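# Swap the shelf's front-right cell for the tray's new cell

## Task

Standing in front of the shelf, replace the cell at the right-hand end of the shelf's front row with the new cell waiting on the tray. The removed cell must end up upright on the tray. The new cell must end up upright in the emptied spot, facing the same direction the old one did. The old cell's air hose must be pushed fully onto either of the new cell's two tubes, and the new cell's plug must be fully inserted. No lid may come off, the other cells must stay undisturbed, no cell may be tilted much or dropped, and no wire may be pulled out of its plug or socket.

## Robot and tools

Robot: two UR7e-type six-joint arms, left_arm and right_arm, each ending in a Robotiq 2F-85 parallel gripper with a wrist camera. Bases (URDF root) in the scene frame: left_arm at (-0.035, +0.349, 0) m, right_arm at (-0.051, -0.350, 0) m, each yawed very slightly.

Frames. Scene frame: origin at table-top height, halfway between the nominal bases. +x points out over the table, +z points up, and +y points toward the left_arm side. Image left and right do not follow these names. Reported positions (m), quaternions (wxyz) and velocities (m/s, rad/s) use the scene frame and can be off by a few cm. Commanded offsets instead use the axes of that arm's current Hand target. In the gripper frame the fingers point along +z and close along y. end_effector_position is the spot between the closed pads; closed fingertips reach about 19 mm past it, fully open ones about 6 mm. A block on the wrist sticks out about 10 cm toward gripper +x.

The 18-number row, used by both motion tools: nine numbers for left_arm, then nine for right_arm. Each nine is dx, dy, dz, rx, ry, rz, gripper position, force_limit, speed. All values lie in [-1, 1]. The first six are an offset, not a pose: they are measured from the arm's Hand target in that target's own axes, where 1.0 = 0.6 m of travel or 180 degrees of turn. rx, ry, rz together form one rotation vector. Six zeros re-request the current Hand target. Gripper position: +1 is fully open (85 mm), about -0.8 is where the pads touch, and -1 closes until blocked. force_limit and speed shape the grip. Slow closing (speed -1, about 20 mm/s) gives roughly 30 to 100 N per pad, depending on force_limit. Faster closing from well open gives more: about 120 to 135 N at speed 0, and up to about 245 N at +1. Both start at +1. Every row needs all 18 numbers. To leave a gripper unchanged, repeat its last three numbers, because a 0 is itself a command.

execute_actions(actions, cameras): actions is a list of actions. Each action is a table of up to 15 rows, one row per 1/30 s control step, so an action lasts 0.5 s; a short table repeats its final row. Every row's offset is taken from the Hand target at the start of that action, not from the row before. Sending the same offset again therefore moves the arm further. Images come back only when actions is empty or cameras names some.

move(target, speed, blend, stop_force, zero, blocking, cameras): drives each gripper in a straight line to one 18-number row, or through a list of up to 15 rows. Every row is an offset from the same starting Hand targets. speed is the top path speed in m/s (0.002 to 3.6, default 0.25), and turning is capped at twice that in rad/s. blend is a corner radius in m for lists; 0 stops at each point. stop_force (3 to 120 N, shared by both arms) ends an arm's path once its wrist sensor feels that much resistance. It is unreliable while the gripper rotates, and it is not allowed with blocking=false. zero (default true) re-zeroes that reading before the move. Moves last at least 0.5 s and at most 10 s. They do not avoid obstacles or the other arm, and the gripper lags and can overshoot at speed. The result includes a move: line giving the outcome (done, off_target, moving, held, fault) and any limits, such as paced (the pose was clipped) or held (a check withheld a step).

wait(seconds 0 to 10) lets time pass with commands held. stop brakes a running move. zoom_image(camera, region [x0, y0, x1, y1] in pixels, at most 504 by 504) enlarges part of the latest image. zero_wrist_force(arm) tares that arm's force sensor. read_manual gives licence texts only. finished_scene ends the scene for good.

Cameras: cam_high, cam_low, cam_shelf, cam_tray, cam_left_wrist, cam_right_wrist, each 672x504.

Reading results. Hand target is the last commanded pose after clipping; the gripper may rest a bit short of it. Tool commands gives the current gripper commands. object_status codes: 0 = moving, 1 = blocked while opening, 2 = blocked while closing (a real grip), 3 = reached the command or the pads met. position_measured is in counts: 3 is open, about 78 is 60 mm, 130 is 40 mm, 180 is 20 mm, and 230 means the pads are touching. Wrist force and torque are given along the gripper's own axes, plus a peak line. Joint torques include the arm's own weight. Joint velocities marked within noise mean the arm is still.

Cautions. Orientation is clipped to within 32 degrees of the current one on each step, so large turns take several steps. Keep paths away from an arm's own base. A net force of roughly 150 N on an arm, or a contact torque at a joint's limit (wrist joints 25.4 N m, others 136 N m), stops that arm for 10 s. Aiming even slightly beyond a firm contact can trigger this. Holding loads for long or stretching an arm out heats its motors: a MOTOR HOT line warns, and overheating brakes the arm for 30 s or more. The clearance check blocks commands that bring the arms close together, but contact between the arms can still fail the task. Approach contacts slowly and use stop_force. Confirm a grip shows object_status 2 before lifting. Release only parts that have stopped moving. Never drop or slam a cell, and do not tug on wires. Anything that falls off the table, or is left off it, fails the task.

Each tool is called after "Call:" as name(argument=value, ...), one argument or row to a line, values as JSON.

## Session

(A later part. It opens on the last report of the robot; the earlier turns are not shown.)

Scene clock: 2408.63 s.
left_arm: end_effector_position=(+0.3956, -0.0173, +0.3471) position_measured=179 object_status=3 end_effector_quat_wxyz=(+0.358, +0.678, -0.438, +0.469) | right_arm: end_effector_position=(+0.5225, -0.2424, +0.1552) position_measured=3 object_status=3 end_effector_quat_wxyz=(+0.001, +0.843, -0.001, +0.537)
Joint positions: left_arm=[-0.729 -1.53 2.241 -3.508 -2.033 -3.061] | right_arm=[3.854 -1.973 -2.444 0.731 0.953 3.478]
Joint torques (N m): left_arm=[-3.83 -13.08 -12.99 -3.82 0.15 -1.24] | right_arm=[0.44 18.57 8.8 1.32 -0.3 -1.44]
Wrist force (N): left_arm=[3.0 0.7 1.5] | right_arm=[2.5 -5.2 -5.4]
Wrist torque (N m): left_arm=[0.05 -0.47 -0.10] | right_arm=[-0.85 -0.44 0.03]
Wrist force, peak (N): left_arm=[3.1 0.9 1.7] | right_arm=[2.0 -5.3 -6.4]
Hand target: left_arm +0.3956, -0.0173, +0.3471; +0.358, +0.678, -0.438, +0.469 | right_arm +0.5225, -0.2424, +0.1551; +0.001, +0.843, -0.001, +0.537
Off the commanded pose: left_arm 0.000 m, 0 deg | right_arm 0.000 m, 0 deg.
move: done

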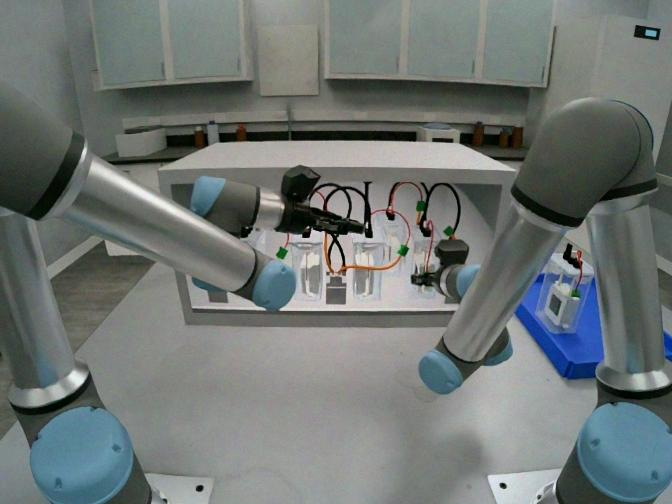

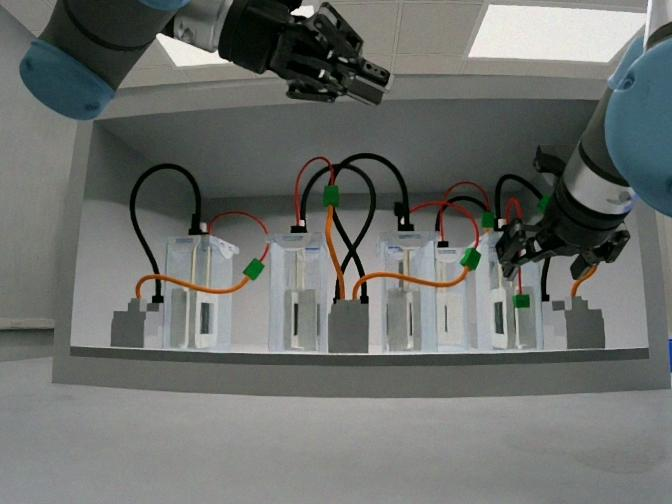

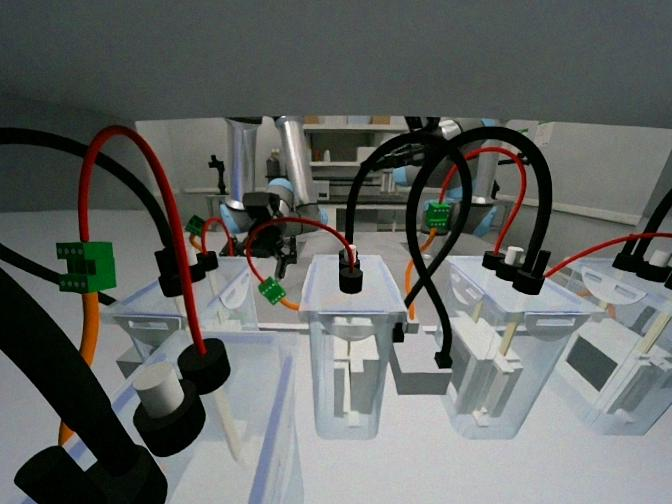

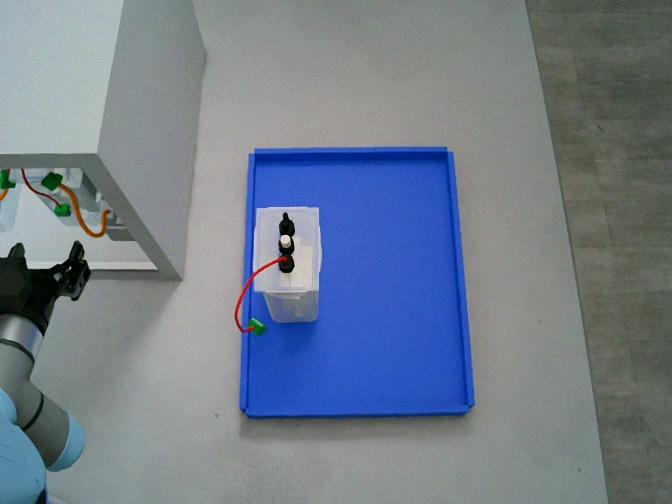

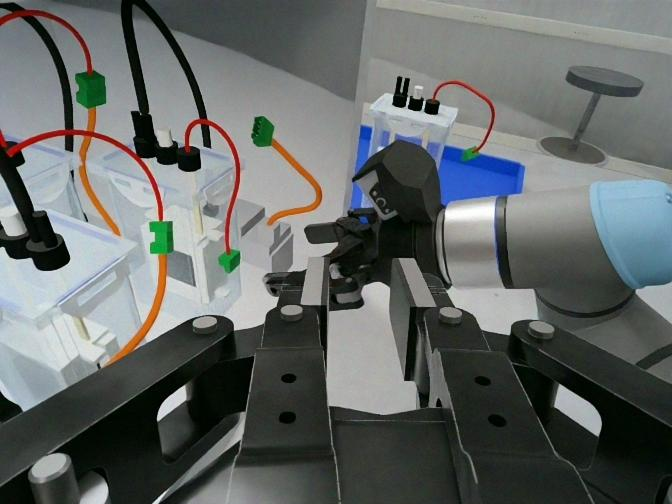

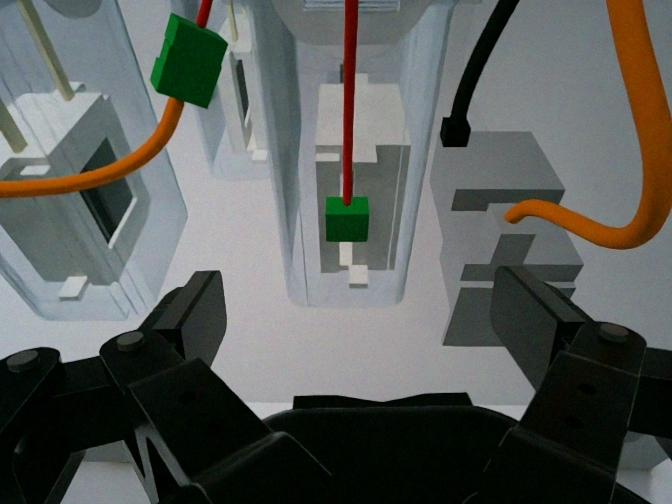

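Call:
move(
  target=[0,0,0,0,0,0,-0.4,-0.3,-1,0.04,0,-0.1703,0,0,0,1,0.6,-1],
  speed=0.2,
  cameras=["cam_right_wrist","cam_high"],
)

Call:
zoom_image(
  camera="cam_right_wrist",
  region=[300, 0, 500, 150],
)

Scene clock: 2519.20 s.
left_arm: end_effector_position=(+0.3956, -0.0173, +0.3471) position_measured=179 object_status=3 end_effector_quat_wxyz=(+0.358, +0.678, -0.438, +0.469) | right_arm: end_effector_position=(+0.4400, -0.2421, +0.2201) position_measured=3 object_status=3 end_effector_quat_wxyz=(+0.001, +0.843, -0.001, +0.537)
Joint positions: left_arm=[-0.729 -1.53 2.241 -3.508 -2.033 -3.061] | right_arm=[4.058 -1.546 -2.638 0.401 0.784 3.627]
Joint torques (N m): left_arm=[-3.13 -13.18 -12.54 -3.82 0.06 -1.18] | right_arm=[8.79 26.14 8 1.19 -2.08 -0.25]
Wrist force (N): left_arm=[2.7 0.5 1.4] | right_arm=[2.5 -4.8 -5.8]
Wrist torque (N m): left_arm=[0.02 -0.42 -0.10] | right_arm=[-0.77 -0.40 0.08]
Wrist force, peak (N): left_arm=[3.2 0.8 1.5] | right_arm=[3.0 -4.8 -7.6]
Hand target: left_arm +0.3956, -0.0173, +0.3471; +0.358, +0.678, -0.438, +0.469 | right_arm +0.4400, -0.2421, +0.2200; +0.001, +0.843, -0.001, +0.537
Off the commanded pose: left_arm 0.000 m, 0 deg | right_arm 0.000 m, 0 deg.
move: done
Images, in order (width x height): cam_high 672x504, cam_right_wrist 672x504.

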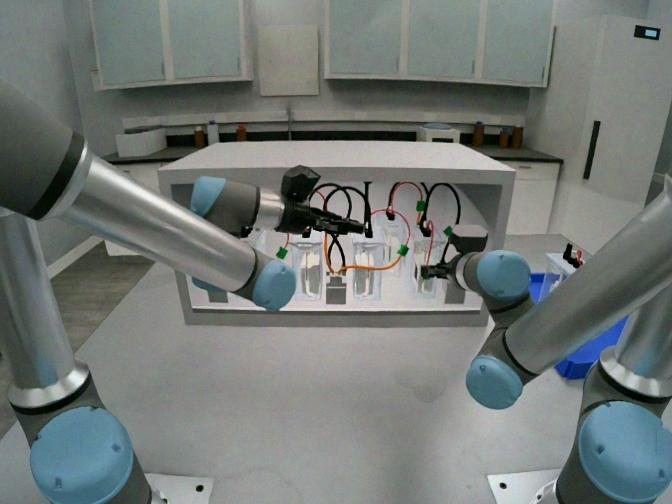

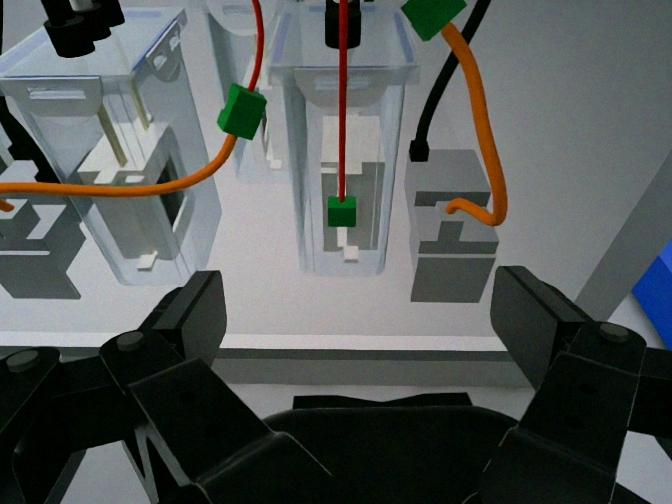

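Scaled by 2.520 from the camera's 672x504 image, which has a finer 960x720 frame.

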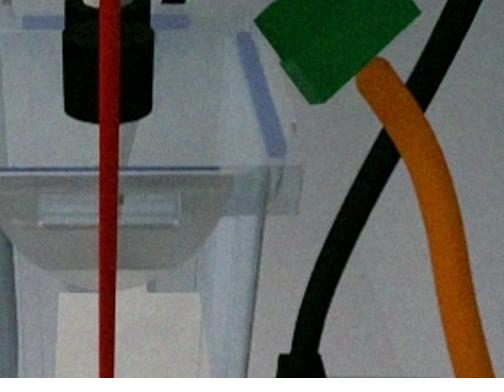

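Call:
move(
  target=[0,0,0,0,0,0,-0.4,-0.3,-1,0,0,-0.03,0,0.0833,0,1,0.6,-1],
  speed=0.25,
  cameras=["cam_right_wrist"],
)

Call:
zoom_image(
  camera="cam_right_wrist",
  region=[360, 60, 500, 200],
)

Scene clock: 2523.67 s.
left_arm: end_effector_position=(+0.3956, -0.0173, +0.3471) position_measured=179 object_status=3 end_effector_quat_wxyz=(+0.358, +0.678, -0.438, +0.469) | right_arm: end_effector_position=(+0.4237, -0.2421, +0.2277) position_measured=3 object_status=3 end_effector_quat_wxyz=(+0.001, +0.766, -0.001, +0.643)
Joint positions: left_arm=[-0.729 -1.53 2.241 -3.508 -2.033 -3.061] | right_arm=[4.19 -1.88 -2.713 1.123 0.567 3.421]
Joint torques (N m): left_arm=[-3.39 -13.58 -12.97 -3.82 -0.09 -1.19] | right_arm=[6.83 11.2 -4.11 4.07 -2.15 -0.98]
Wrist force (N): left_arm=[2.7 0.7 1.5] | right_arm=[2.1 -5.4 -6.4]
Wrist torque (N m): left_arm=[0.05 -0.41 -0.10] | right_arm=[-0.91 -0.36 0.02]
Wrist force, peak (N): left_arm=[3.2 0.7 1.5] | right_arm=[2.0 -5.4 -6.7]
Hand target: left_arm +0.3956, -0.0173, +0.3471; +0.358, +0.678, -0.438, +0.469 | right_arm +0.4237, -0.2421, +0.2276; +0.001, +0.766, -0.001, +0.643
Off the commanded pose: left_arm 0.000 m, 0 deg | right_arm 0.000 m, 0 deg.
move: done
Images, in order (width x height): cam_right_wrist 672x504.

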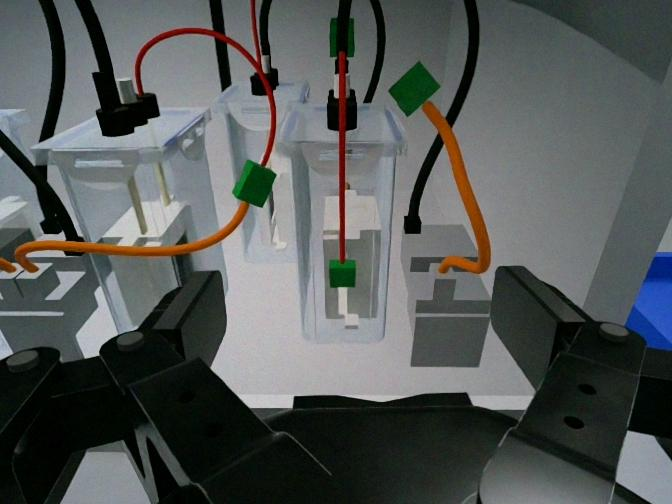

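Scaled by 3.600 from the camera's 672x504 image, which has a finer 960x720 frame.

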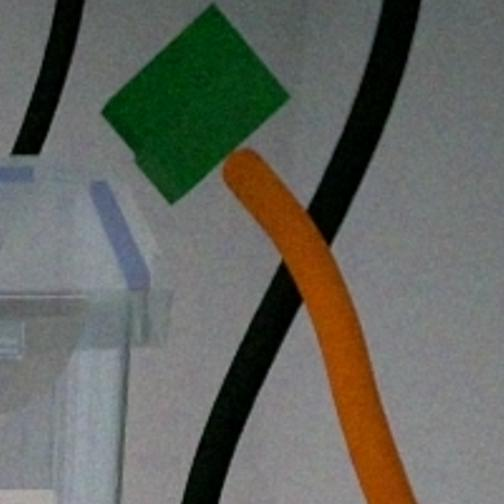

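Call:
move(
  target=[0,0,0,0,0,0,-0.4,-0.3,-1,-0.154,-0.0085,0.1562,0,0,0,0.1,-0.5,0],
  speed=0.2,
  cameras=["cam_right_wrist","cam_low"],
)

Call:
zoom_image(
  camera="cam_right_wrist",
  region=[250, 100, 430, 280],
)

Scene clock: 2605.27 s.
left_arm: end_effector_position=(+0.3956, -0.0173, +0.3471) position_measured=179 object_status=3 end_effector_quat_wxyz=(+0.358, +0.678, -0.438, +0.469) | right_arm: end_effector_position=(+0.4999, -0.2373, +0.1204) position_measured=117 object_status=3 end_effector_quat_wxyz=(+0.001, +0.766, -0.001, +0.643)
Joint positions: left_arm=[-0.729 -1.53 2.241 -3.508 -2.033 -3.061] | right_arm=[3.959 -2.371 -2.442 1.424 0.788 3.317]
Joint torques (N m): left_arm=[-3.1 -13.61 -12.65 -3.88 -0.06 -1.12] | right_arm=[-4.34 23.66 6.94 1.29 0.25 2.24]
Wrist force (N): left_arm=[3.0 0.5 1.4] | right_arm=[1.9 -4.8 -6.7]
Wrist torque (N m): left_arm=[0.03 -0.45 -0.10] | right_arm=[-0.83 -0.35 0.04]
Wrist force, peak (N): left_arm=[3.1 0.8 1.7] | right_arm=[4.2 -5.2 -8.1]
Hand target: left_arm +0.3956, -0.0173, +0.3471; +0.358, +0.678, -0.438, +0.469 | right_arm +0.5000, -0.2373, +0.1204; +0.001, +0.766, -0.001, +0.643
Off the commanded pose: left_arm 0.000 m, 0 deg | right_arm 0.000 m, 0 deg.
move: done
Images, in order (width x height): cam_low 672x504, cam_right_wrist 672x504.

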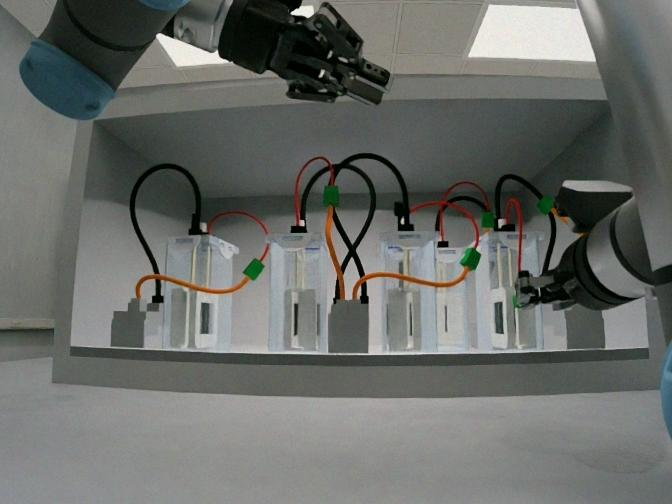

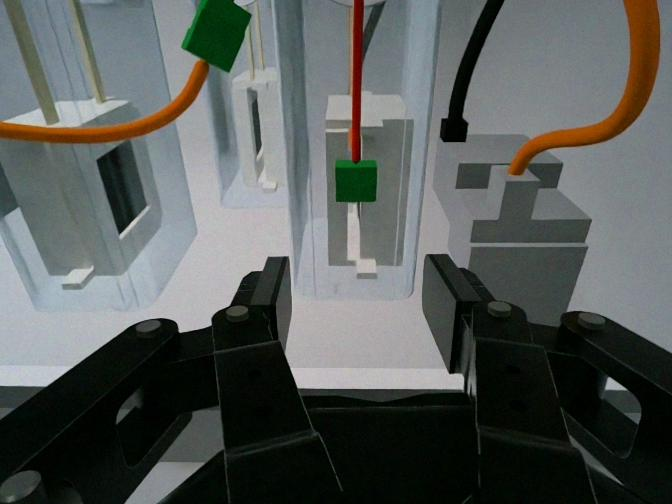

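Scaled by 2.800 from the camera's 672x504 image, which has a finer 960x720 frame.

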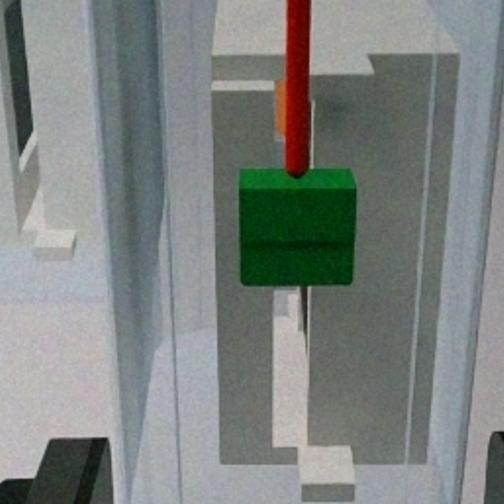

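Call:
move(
  target=[0,0,0,0,0,0,-0.4,-0.3,-1,0.0182,-0.0013,0.146,0,0,0,0.1,-0.5,0],
  speed=0.08,
  cameras=["cam_right_wrist","cam_left_wrist"],
)

Call:
zoom_image(
  camera="cam_right_wrist",
  region=[250, 150, 450, 350],
)

Call:
zoom_image(
  camera="cam_left_wrist",
  region=[180, 200, 320, 340],
)

Scene clock: 2613.33 s.
left_arm: end_effector_position=(+0.3956, -0.0173, +0.3471) position_measured=179 object_status=3 end_effector_quat_wxyz=(+0.358, +0.678, -0.438, +0.469) | right_arm: end_effector_position=(+0.5881, -0.2368, +0.1158) position_measured=117 object_status=3 end_effector_quat_wxyz=(+0.001, +0.766, -0.001, +0.643)
Joint positions: left_arm=[-0.729 -1.53 2.241 -3.508 -2.033 -3.061] | right_arm=[3.789 -2.391 -2.198 1.233 0.954 3.266]
Joint torques (N m): left_arm=[-2.82 -13.02 -13.03 -3.76 -0.18 -1.19] | right_arm=[4.57 51.88 1.62 3.4 -1.13 2.37]
Wrist force (N): left_arm=[2.7 0.6 1.5] | right_arm=[1.7 -4.9 -6.8]
Wrist torque (N m): left_arm=[0.03 -0.42 -0.10] | right_arm=[-0.85 -0.34 0.05]
Wrist force, peak (N): left_arm=[3.2 0.5 1.6] | right_arm=[2.0 -4.9 -7.9]
Hand target: left_arm +0.3956, -0.0173, +0.3471; +0.358, +0.678, -0.438, +0.469 | right_arm +0.5881, -0.2368, +0.1159; +0.001, +0.766, -0.001, +0.643
Off the commanded pose: left_arm 0.000 m, 0 deg | right_arm 0.000 m, 0 deg.
move: done
Images, in order (width x height): cam_left_wrist 672x504, cam_right_wrist 672x504.

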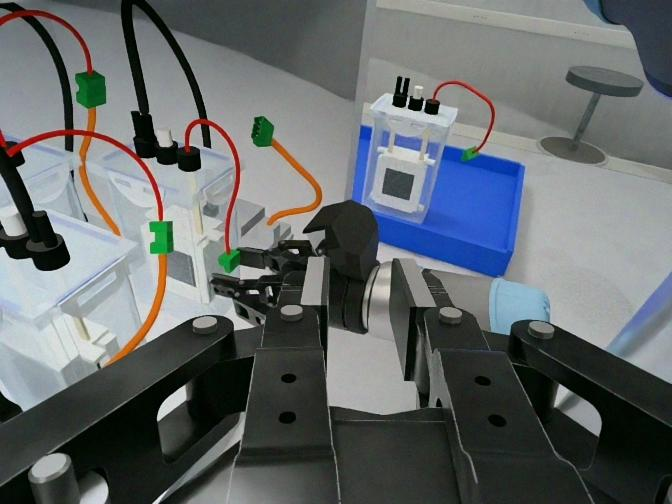

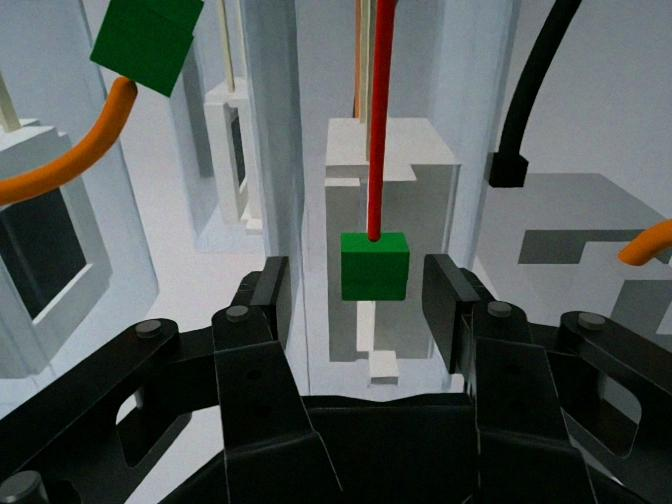

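Scaled by 2.520 from the camera's 672x504 image, which has a finer 960x720 frame.

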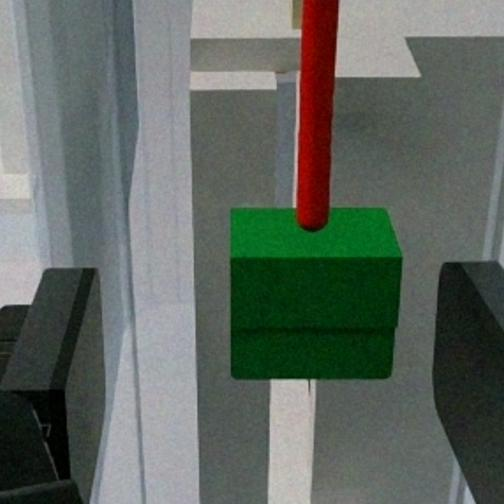

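Scaled by 3.600 from the camera's 672x504 image, which has a finer 960x720 frame.

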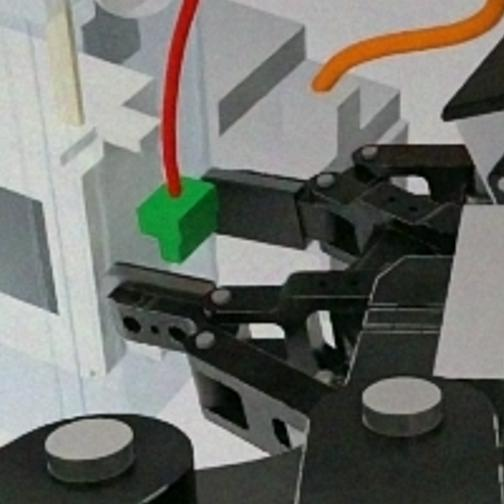

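Call:
move(
  target=[0,0,0,0,0,0,-0.4,-0.3,-1,0.001,0,0,0,0,0,-1,-0.6,-1],
  speed=0.08,
  cameras=["cam_right_wrist","cam_left_wrist"],
)

Call:
zoom_image(
  camera="cam_right_wrist",
  region=[250, 150, 450, 350],
)

Call:
zoom_image(
  camera="cam_left_wrist",
  region=[180, 200, 320, 340],
)

Scene clock: 2625.23 s.
left_arm: end_effector_position=(+0.3956, -0.0173, +0.3471) position_measured=179 object_status=3 end_effector_quat_wxyz=(+0.358, +0.678, -0.438, +0.469) | right_arm: end_effector_position=(+0.5882, -0.2368, +0.1165) position_measured=181 object_status=0 end_effector_quat_wxyz=(+0.001, +0.766, -0.001, +0.643)
Joint positions: left_arm=[-0.729 -1.53 2.241 -3.508 -2.033 -3.061] | right_arm=[3.789 -2.39 -2.198 1.232 0.954 3.266]
Joint torques (N m): left_arm=[-3 -13.87 -12.78 -3.85 -0.24 -1.23] | right_arm=[-7.07 44.56 -5.37 1.01 1.09 -1.58]
Wrist force (N): left_arm=[3.0 0.5 1.5] | right_arm=[1.6 -3.8 -9.4]
Wrist torque (N m): left_arm=[0.02 -0.46 -0.10] | right_arm=[-0.91 -0.39 0.06]
Wrist force, peak (N): left_arm=[3.2 0.6 1.6] | right_arm=[1.2 -3.7 -9.9]
Hand target: left_arm +0.3956, -0.0173, +0.3471; +0.358, +0.678, -0.438, +0.469 | right_arm +0.5882, -0.2368, +0.1165; +0.001, +0.766, -0.001, +0.643
Off the commanded pose: left_arm 0.000 m, 0 deg | right_arm 0.000 m, 0 deg.
move: done
Images, in order (width x height): cam_left_wrist 672x504, cam_right_wrist 672x504.

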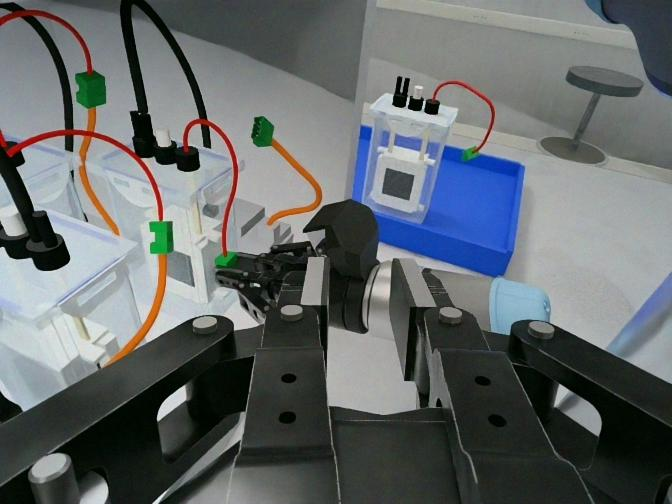

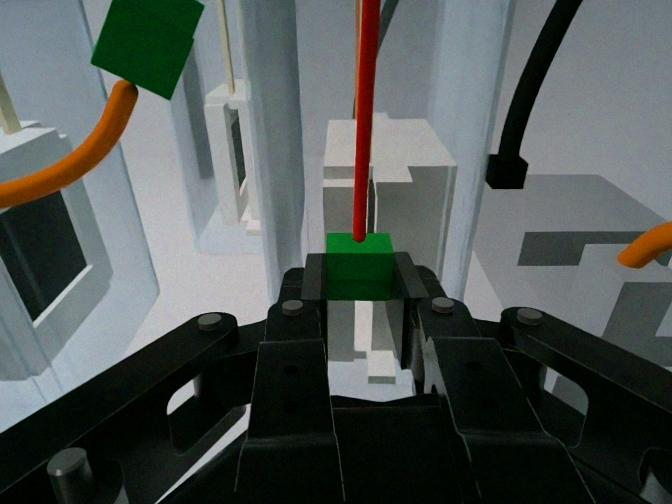

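Scaled by 2.520 from the camera's 672x504 image, which has a finer 960x720 frame.

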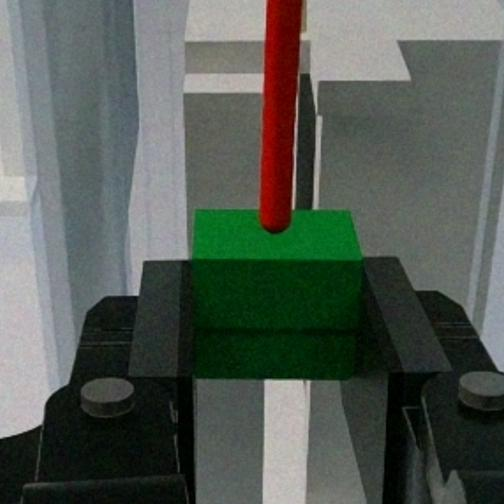

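Scaled by 3.600 from the camera's 672x504 image, which has a finer 960x720 frame.

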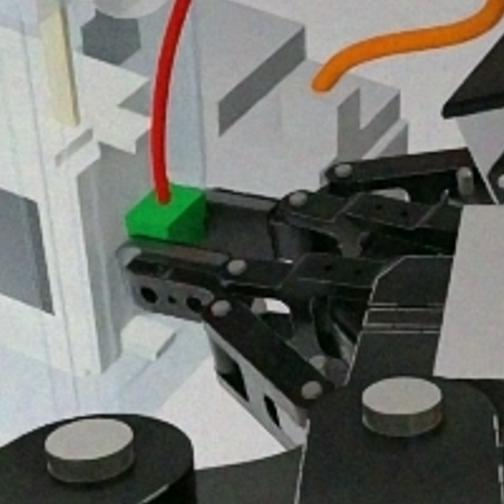

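Call:
move(
  target=[
    [0,0,0,0,0,0,-0.4,-0.3,-1,0.0547,0,-0.1077,0,0,0,-1,-0.6,-1],
    [0,0,0,0,0,0,-0.4,-0.3,-1,0.2295,0.0217,-0.1723,0.1388,0.0545,-0.0121,-1,-0.6,-1],
  ],
  speed=0.1,
  blend=[0.02,0],
  cameras=["all"],
)

Scene clock: 2639.43 s.
left_arm: end_effector_position=(+0.3956, -0.0173, +0.3471) position_measured=179 object_status=3 end_effector_quat_wxyz=(+0.358, +0.678, -0.438, +0.469) | right_arm: end_effector_position=(+0.5103, -0.2495, +0.2702) position_measured=181 object_status=2 end_effector_quat_wxyz=(-0.152, +0.691, +0.152, +0.690)
Joint positions: left_arm=[-0.729 -1.53 2.241 -3.508 -2.033 -3.061] | right_arm=[3.56 -2.02 -2.393 1.271 1.609 3.141]
Joint torques (N m): left_arm=[-1.98 -13.52 -13.03 -3.75 -0.36 -1.21] | right_arm=[1.4 18.45 -1.56 4.15 1.14 2.3]
Wrist force (N): left_arm=[2.9 0.6 1.5] | right_arm=[2.0 -4.4 -7.0]
Wrist torque (N m): left_arm=[0.04 -0.44 -0.09] | right_arm=[-0.79 -0.43 0.07]
Wrist force, peak (N): left_arm=[3.2 0.5 1.8] | right_arm=[1.6 -3.9 -9.7]
Hand target: left_arm +0.3956, -0.0173, +0.3471; +0.358, +0.678, -0.438, +0.469 | right_arm +0.5103, -0.2494, +0.2701; -0.152, +0.691, +0.153, +0.690
Off the commanded pose: left_arm 0.000 m, 0 deg | right_arm 0.000 m, 0 deg.
move: done

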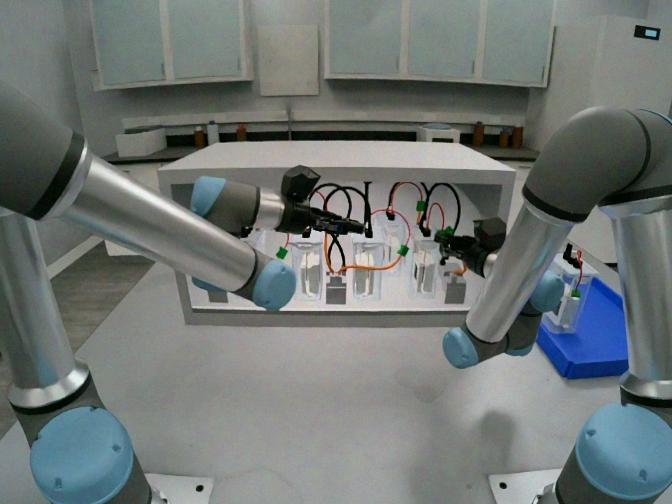

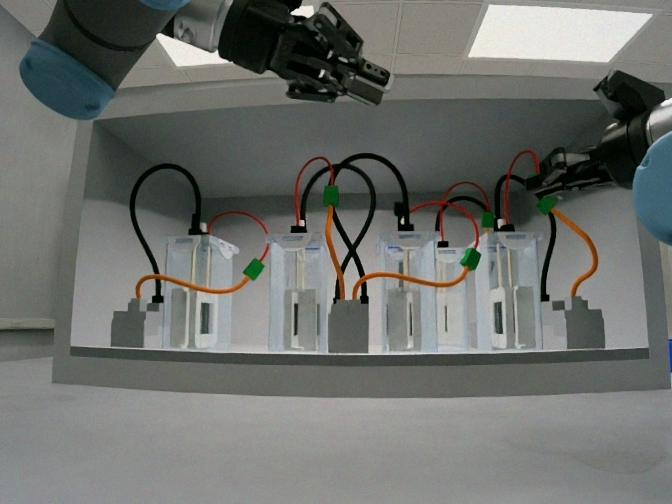

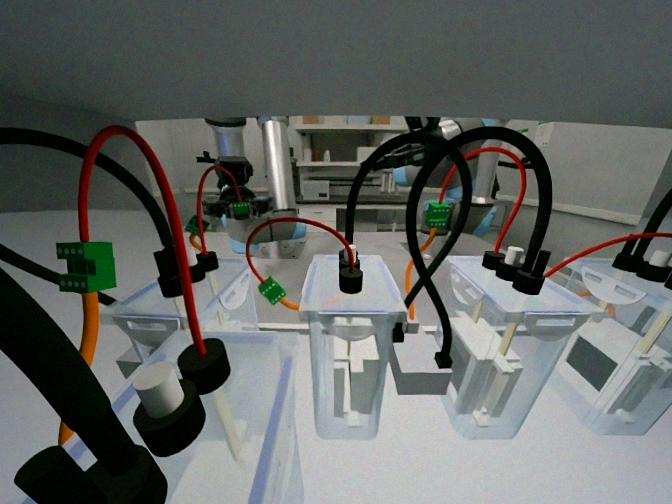

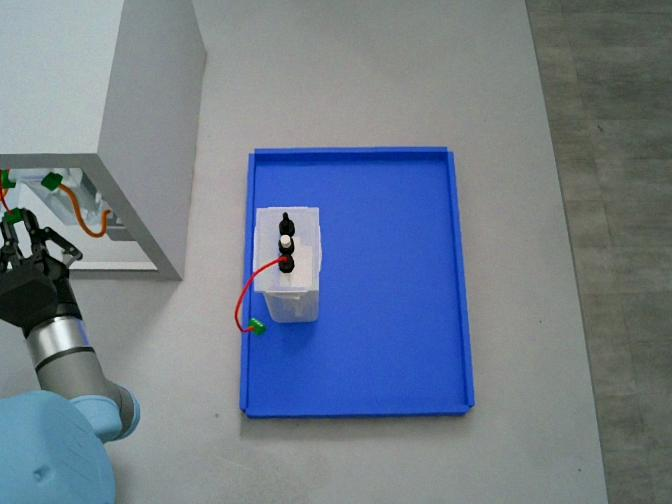

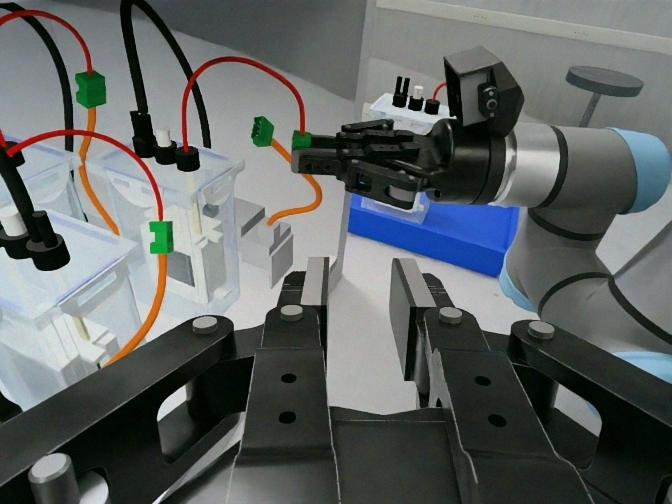

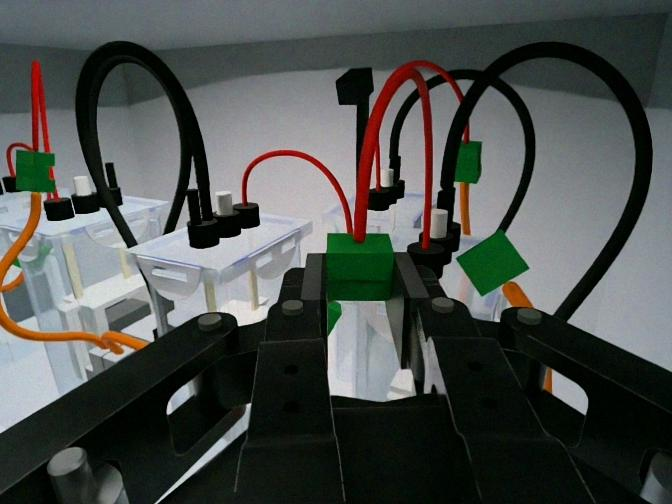

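Call:
zoom_image(
  camera="cam_right_wrist",
  region=[300, 210, 420, 330],
)

Call:
zoom_image(
  camera="cam_left_wrist",
  region=[250, 100, 350, 200],
)

Call:
zoom_image(
  camera="cam_low",
  region=[520, 160, 600, 240],
)

Scaled by 4.200 from the camera's 672x504 image, which has a finer 960x720 frame.

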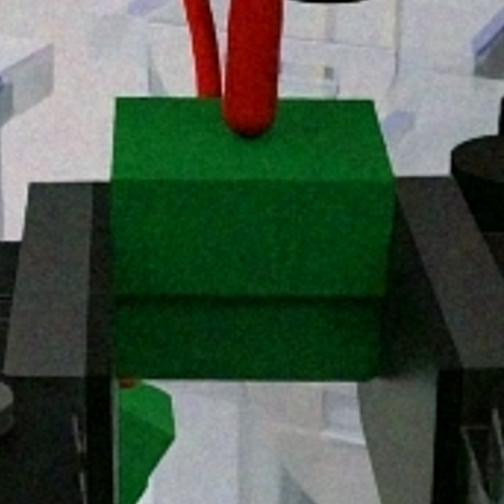

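Scaled by 5.040 from the camera's 672x504 image, which has a finer 960x720 frame.

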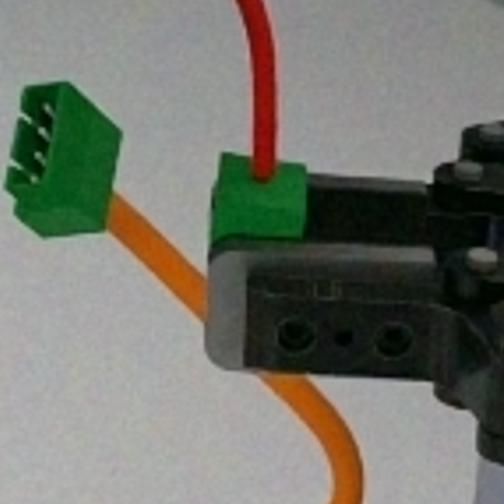

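Scaled by 6.300 from the camera's 672x504 image, which has a finer 960x720 frame.

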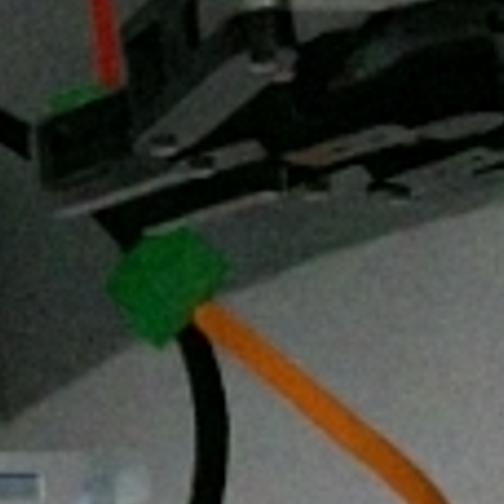

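Call:
move(
  target=[
    [0,0,0,0,0,0,-0.4,-0.3,-1,-0.1835,-0.0048,0.0385,-0.1388,-0.0545,0.0121,-1,-0.6,-1],
    [0,0,0,0,0,0,-0.4,-0.3,-1,-0.2558,0.0358,0.1253,-0.1388,-0.0545,0.0121,-1,-0.6,-1],
  ],
  speed=[0.12,0.08],
  blend=[0.02,0],
  cameras=["cam_right_wrist","cam_left_wrist"],
)

Scene clock: 2737.37 s.
left_arm: end_effector_position=(+0.3956, -0.0173, +0.3471) position_measured=179 object_status=3 end_effector_quat_wxyz=(+0.358, +0.678, -0.438, +0.469) | right_arm: end_effector_position=(+0.5875, -0.2375, +0.1165) position_measured=181 object_status=2 end_effector_quat_wxyz=(+0.001, +0.766, -0.001, +0.643)
Joint positions: left_arm=[-0.729 -1.53 2.241 -3.508 -2.033 -3.061] | right_arm=[3.788 -2.389 -2.201 1.234 0.954 3.266]
Joint torques (N m): left_arm=[-1.84 -13.51 -13.05 -3.62 -0.41 -1.28] | right_arm=[6.2 44.69 -0.63 4.03 -1.61 2.24]
Wrist force (N): left_arm=[2.7 0.6 1.7] | right_arm=[2.0 -4.7 -6.7]
Wrist torque (N m): left_arm=[0.03 -0.42 -0.09] | right_arm=[-0.82 -0.35 0.06]
Wrist force, peak (N): left_arm=[3.2 0.6 1.8] | right_arm=[2.0 -5.0 -7.2]
Hand target: left_arm +0.3956, -0.0173, +0.3471; +0.358, +0.678, -0.438, +0.469 | right_arm +0.5875, -0.2374, +0.1165; +0.001, +0.766, -0.001, +0.643
Off the commanded pose: left_arm 0.000 m, 0 deg | right_arm 0.000 m, 0 deg.
move: done
Images, in order (width x height): cam_left_wrist 672x504, cam_right_wrist 672x504.

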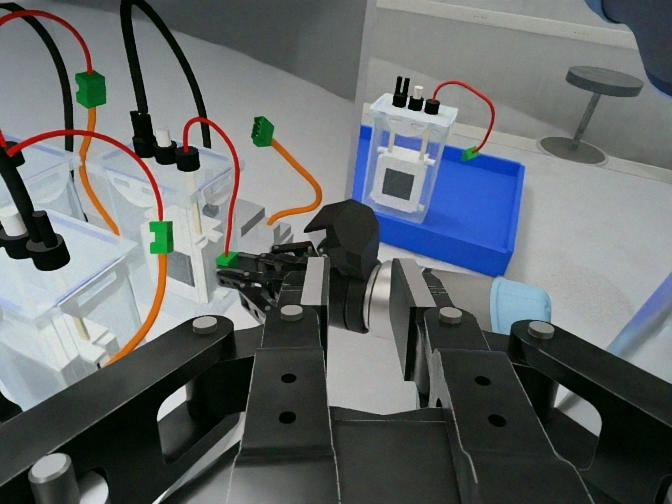

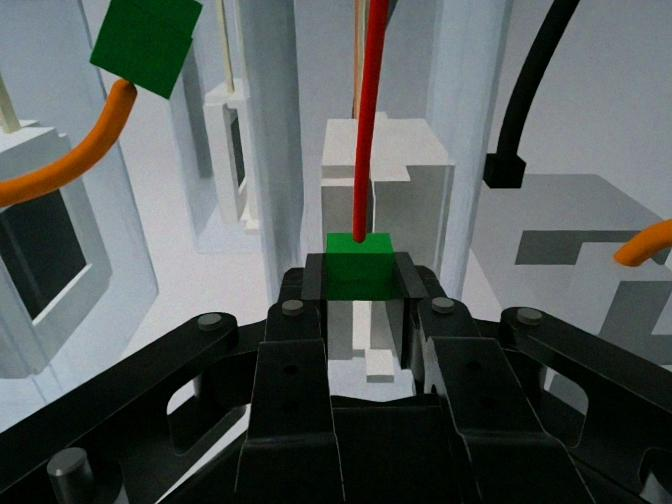

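Call:
move(
  target=[0,0,0,0,0,0,-0.4,-0.3,-1,0,0.0,0,0,0,0,0.1,-0.6,-1],
  speed=0.08,
  cameras=["cam_right_wrist"],
)

Scene clock: 2741.73 s.
left_arm: end_effector_position=(+0.3956, -0.0173, +0.3471) position_measured=179 object_status=3 end_effector_quat_wxyz=(+0.358, +0.678, -0.438, +0.469) | right_arm: end_effector_position=(+0.5875, -0.2374, +0.1165) position_measured=117 object_status=0 end_effector_quat_wxyz=(+0.001, +0.766, -0.001, +0.643)
Joint positions: left_arm=[-0.729 -1.53 2.241 -3.508 -2.033 -3.061] | right_arm=[3.789 -2.389 -2.201 1.234 0.954 3.266]
Joint torques (N m): left_arm=[-1.18 -13.63 -12.81 -3.61 -0.4 -1.24] | right_arm=[8.31 51.59 11.15 3.92 -0.03 2.57]
Wrist force (N): left_arm=[2.8 0.5 1.5] | right_arm=[2.0 -4.8 -6.5]
Wrist torque (N m): left_arm=[0.02 -0.43 -0.09] | right_arm=[-0.84 -0.39 0.05]
Wrist force, peak (N): left_arm=[3.1 0.6 1.6] | right_arm=[2.3 -5.1 -6.9]
Hand target: left_arm +0.3956, -0.0173, +0.3471; +0.358, +0.678, -0.438, +0.469 | right_arm +0.5875, -0.2374, +0.1165; +0.001, +0.766, -0.001, +0.643
Off the commanded pose: left_arm 0.000 m, 0 deg | right_arm 0.000 m, 0 deg.
move: done
Images, in order (width x height): cam_right_wrist 672x504.

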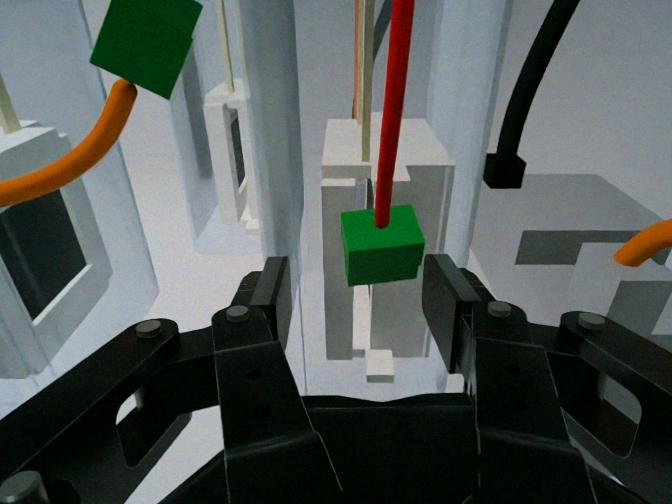

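Call:
move(
  target=[
    [0,0,0,0,0,0,-0.4,-0.3,-1,0.0212,0,-0.2025,0,0,0,0.1,-0.6,-1],
    [0,0,0,0,0,0,-0.4,-0.3,-1,0.1543,0.2043,-0.3107,-0.0423,0.0945,-0.512,0.1,-0.6,-1],
    [0,0,0,0,0,0,-0.4,-0.3,-1,0.1652,0.4043,-0.3463,0.0774,-0.1729,0.936,0.1,-0.6,-1],
  ],
  speed=[0.12,0.4,0.4],
  blend=[0.02,0.03,0],
  cameras=["cam_right_wrist","cam_left_wrist","cam_high"],
)

Scene clock: 2762.23 s.
left_arm: end_effector_position=(+0.3956, -0.0173, +0.3471) position_measured=179 object_status=3 end_effector_quat_wxyz=(+0.358, +0.678, -0.438, +0.469) | right_arm: end_effector_position=(+0.3993, -0.4793, +0.2505) position_measured=117 object_status=3 end_effector_quat_wxyz=(+0.691, -0.169, +0.697, +0.092)
Joint positions: left_arm=[-0.729 -1.53 2.241 -3.508 -2.033 -3.061] | right_arm=[2.804 -2.037 -2.467 1.323 2.301 -0.133]
Joint torques (N m): left_arm=[-0.48 -14.05 -13.17 -3.65 -0.79 -1.23] | right_arm=[1.81 16.48 -4.6 1.24 0.56 -1.82]
Wrist force (N): left_arm=[2.9 0.8 1.6] | right_arm=[10.3 -4.1 -8.6]
Wrist torque (N m): left_arm=[0.07 -0.45 -0.10] | right_arm=[-0.60 -1.35 -0.16]
Wrist force, peak (N): left_arm=[3.2 0.9 1.6] | right_arm=[10.8 -6.6 -7.6]
Hand target: left_arm +0.3956, -0.0173, +0.3471; +0.358, +0.678, -0.438, +0.469 | right_arm +0.3993, -0.4793, +0.2504; +0.690, -0.169, +0.697, +0.092
Off the commanded pose: left_arm 0.000 m, 0 deg | right_arm 0.000 m, 0 deg.
move: done
Images, in order (width x height): cam_high 672x504, cam_left_wrist 672x504, cam_right_wrist 672x504.

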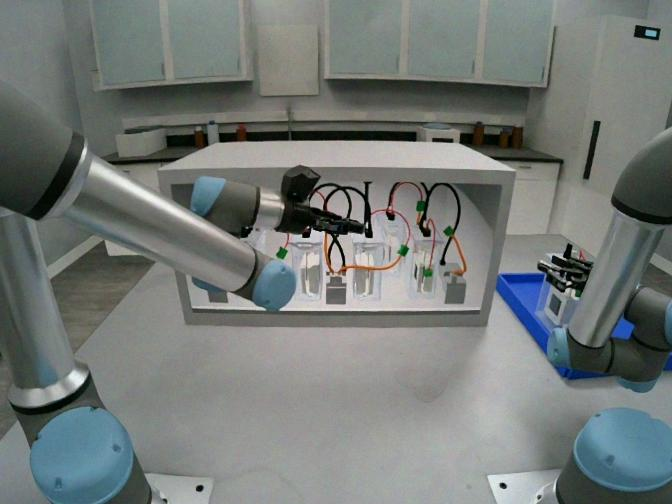

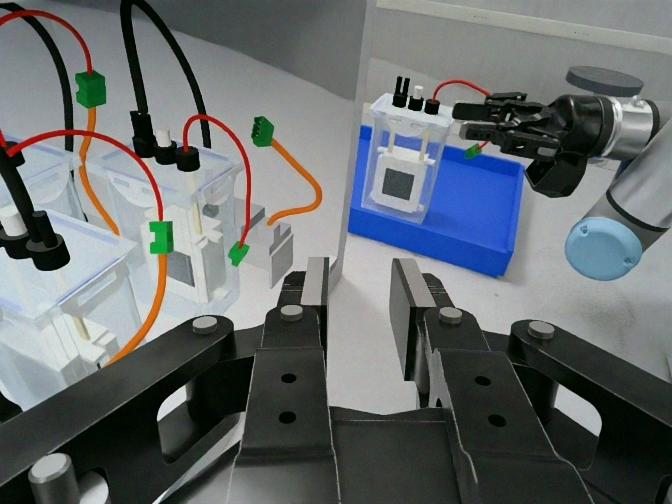

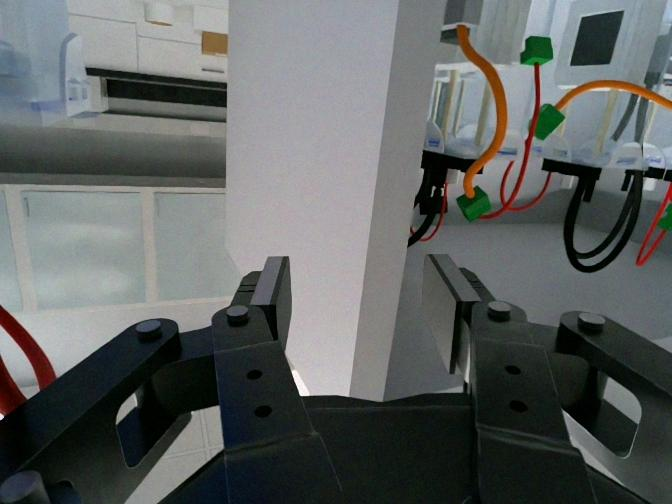

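Call:
zoom_image(
  camera="cam_left_wrist",
  region=[170, 100, 310, 300],
)

Call:
zoom_image(
  camera="cam_right_wrist",
  region=[420, 0, 640, 240],
)

Scaled by 2.520 from the camera's 672x504 image, which has a finer 960x720 frame.

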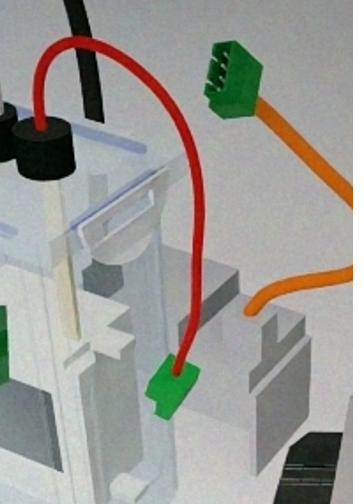

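Scaled by 2.100 from the camera's 672x504 image, which has a finer 960x720 frame.

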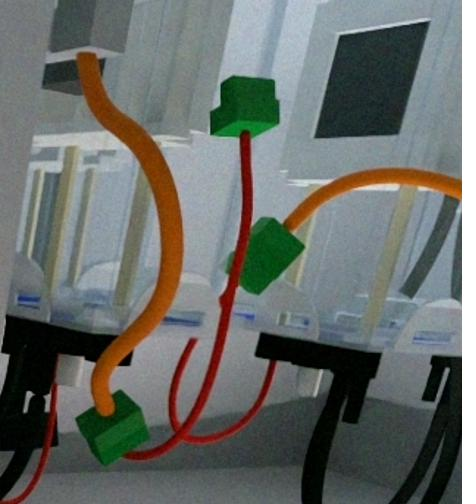

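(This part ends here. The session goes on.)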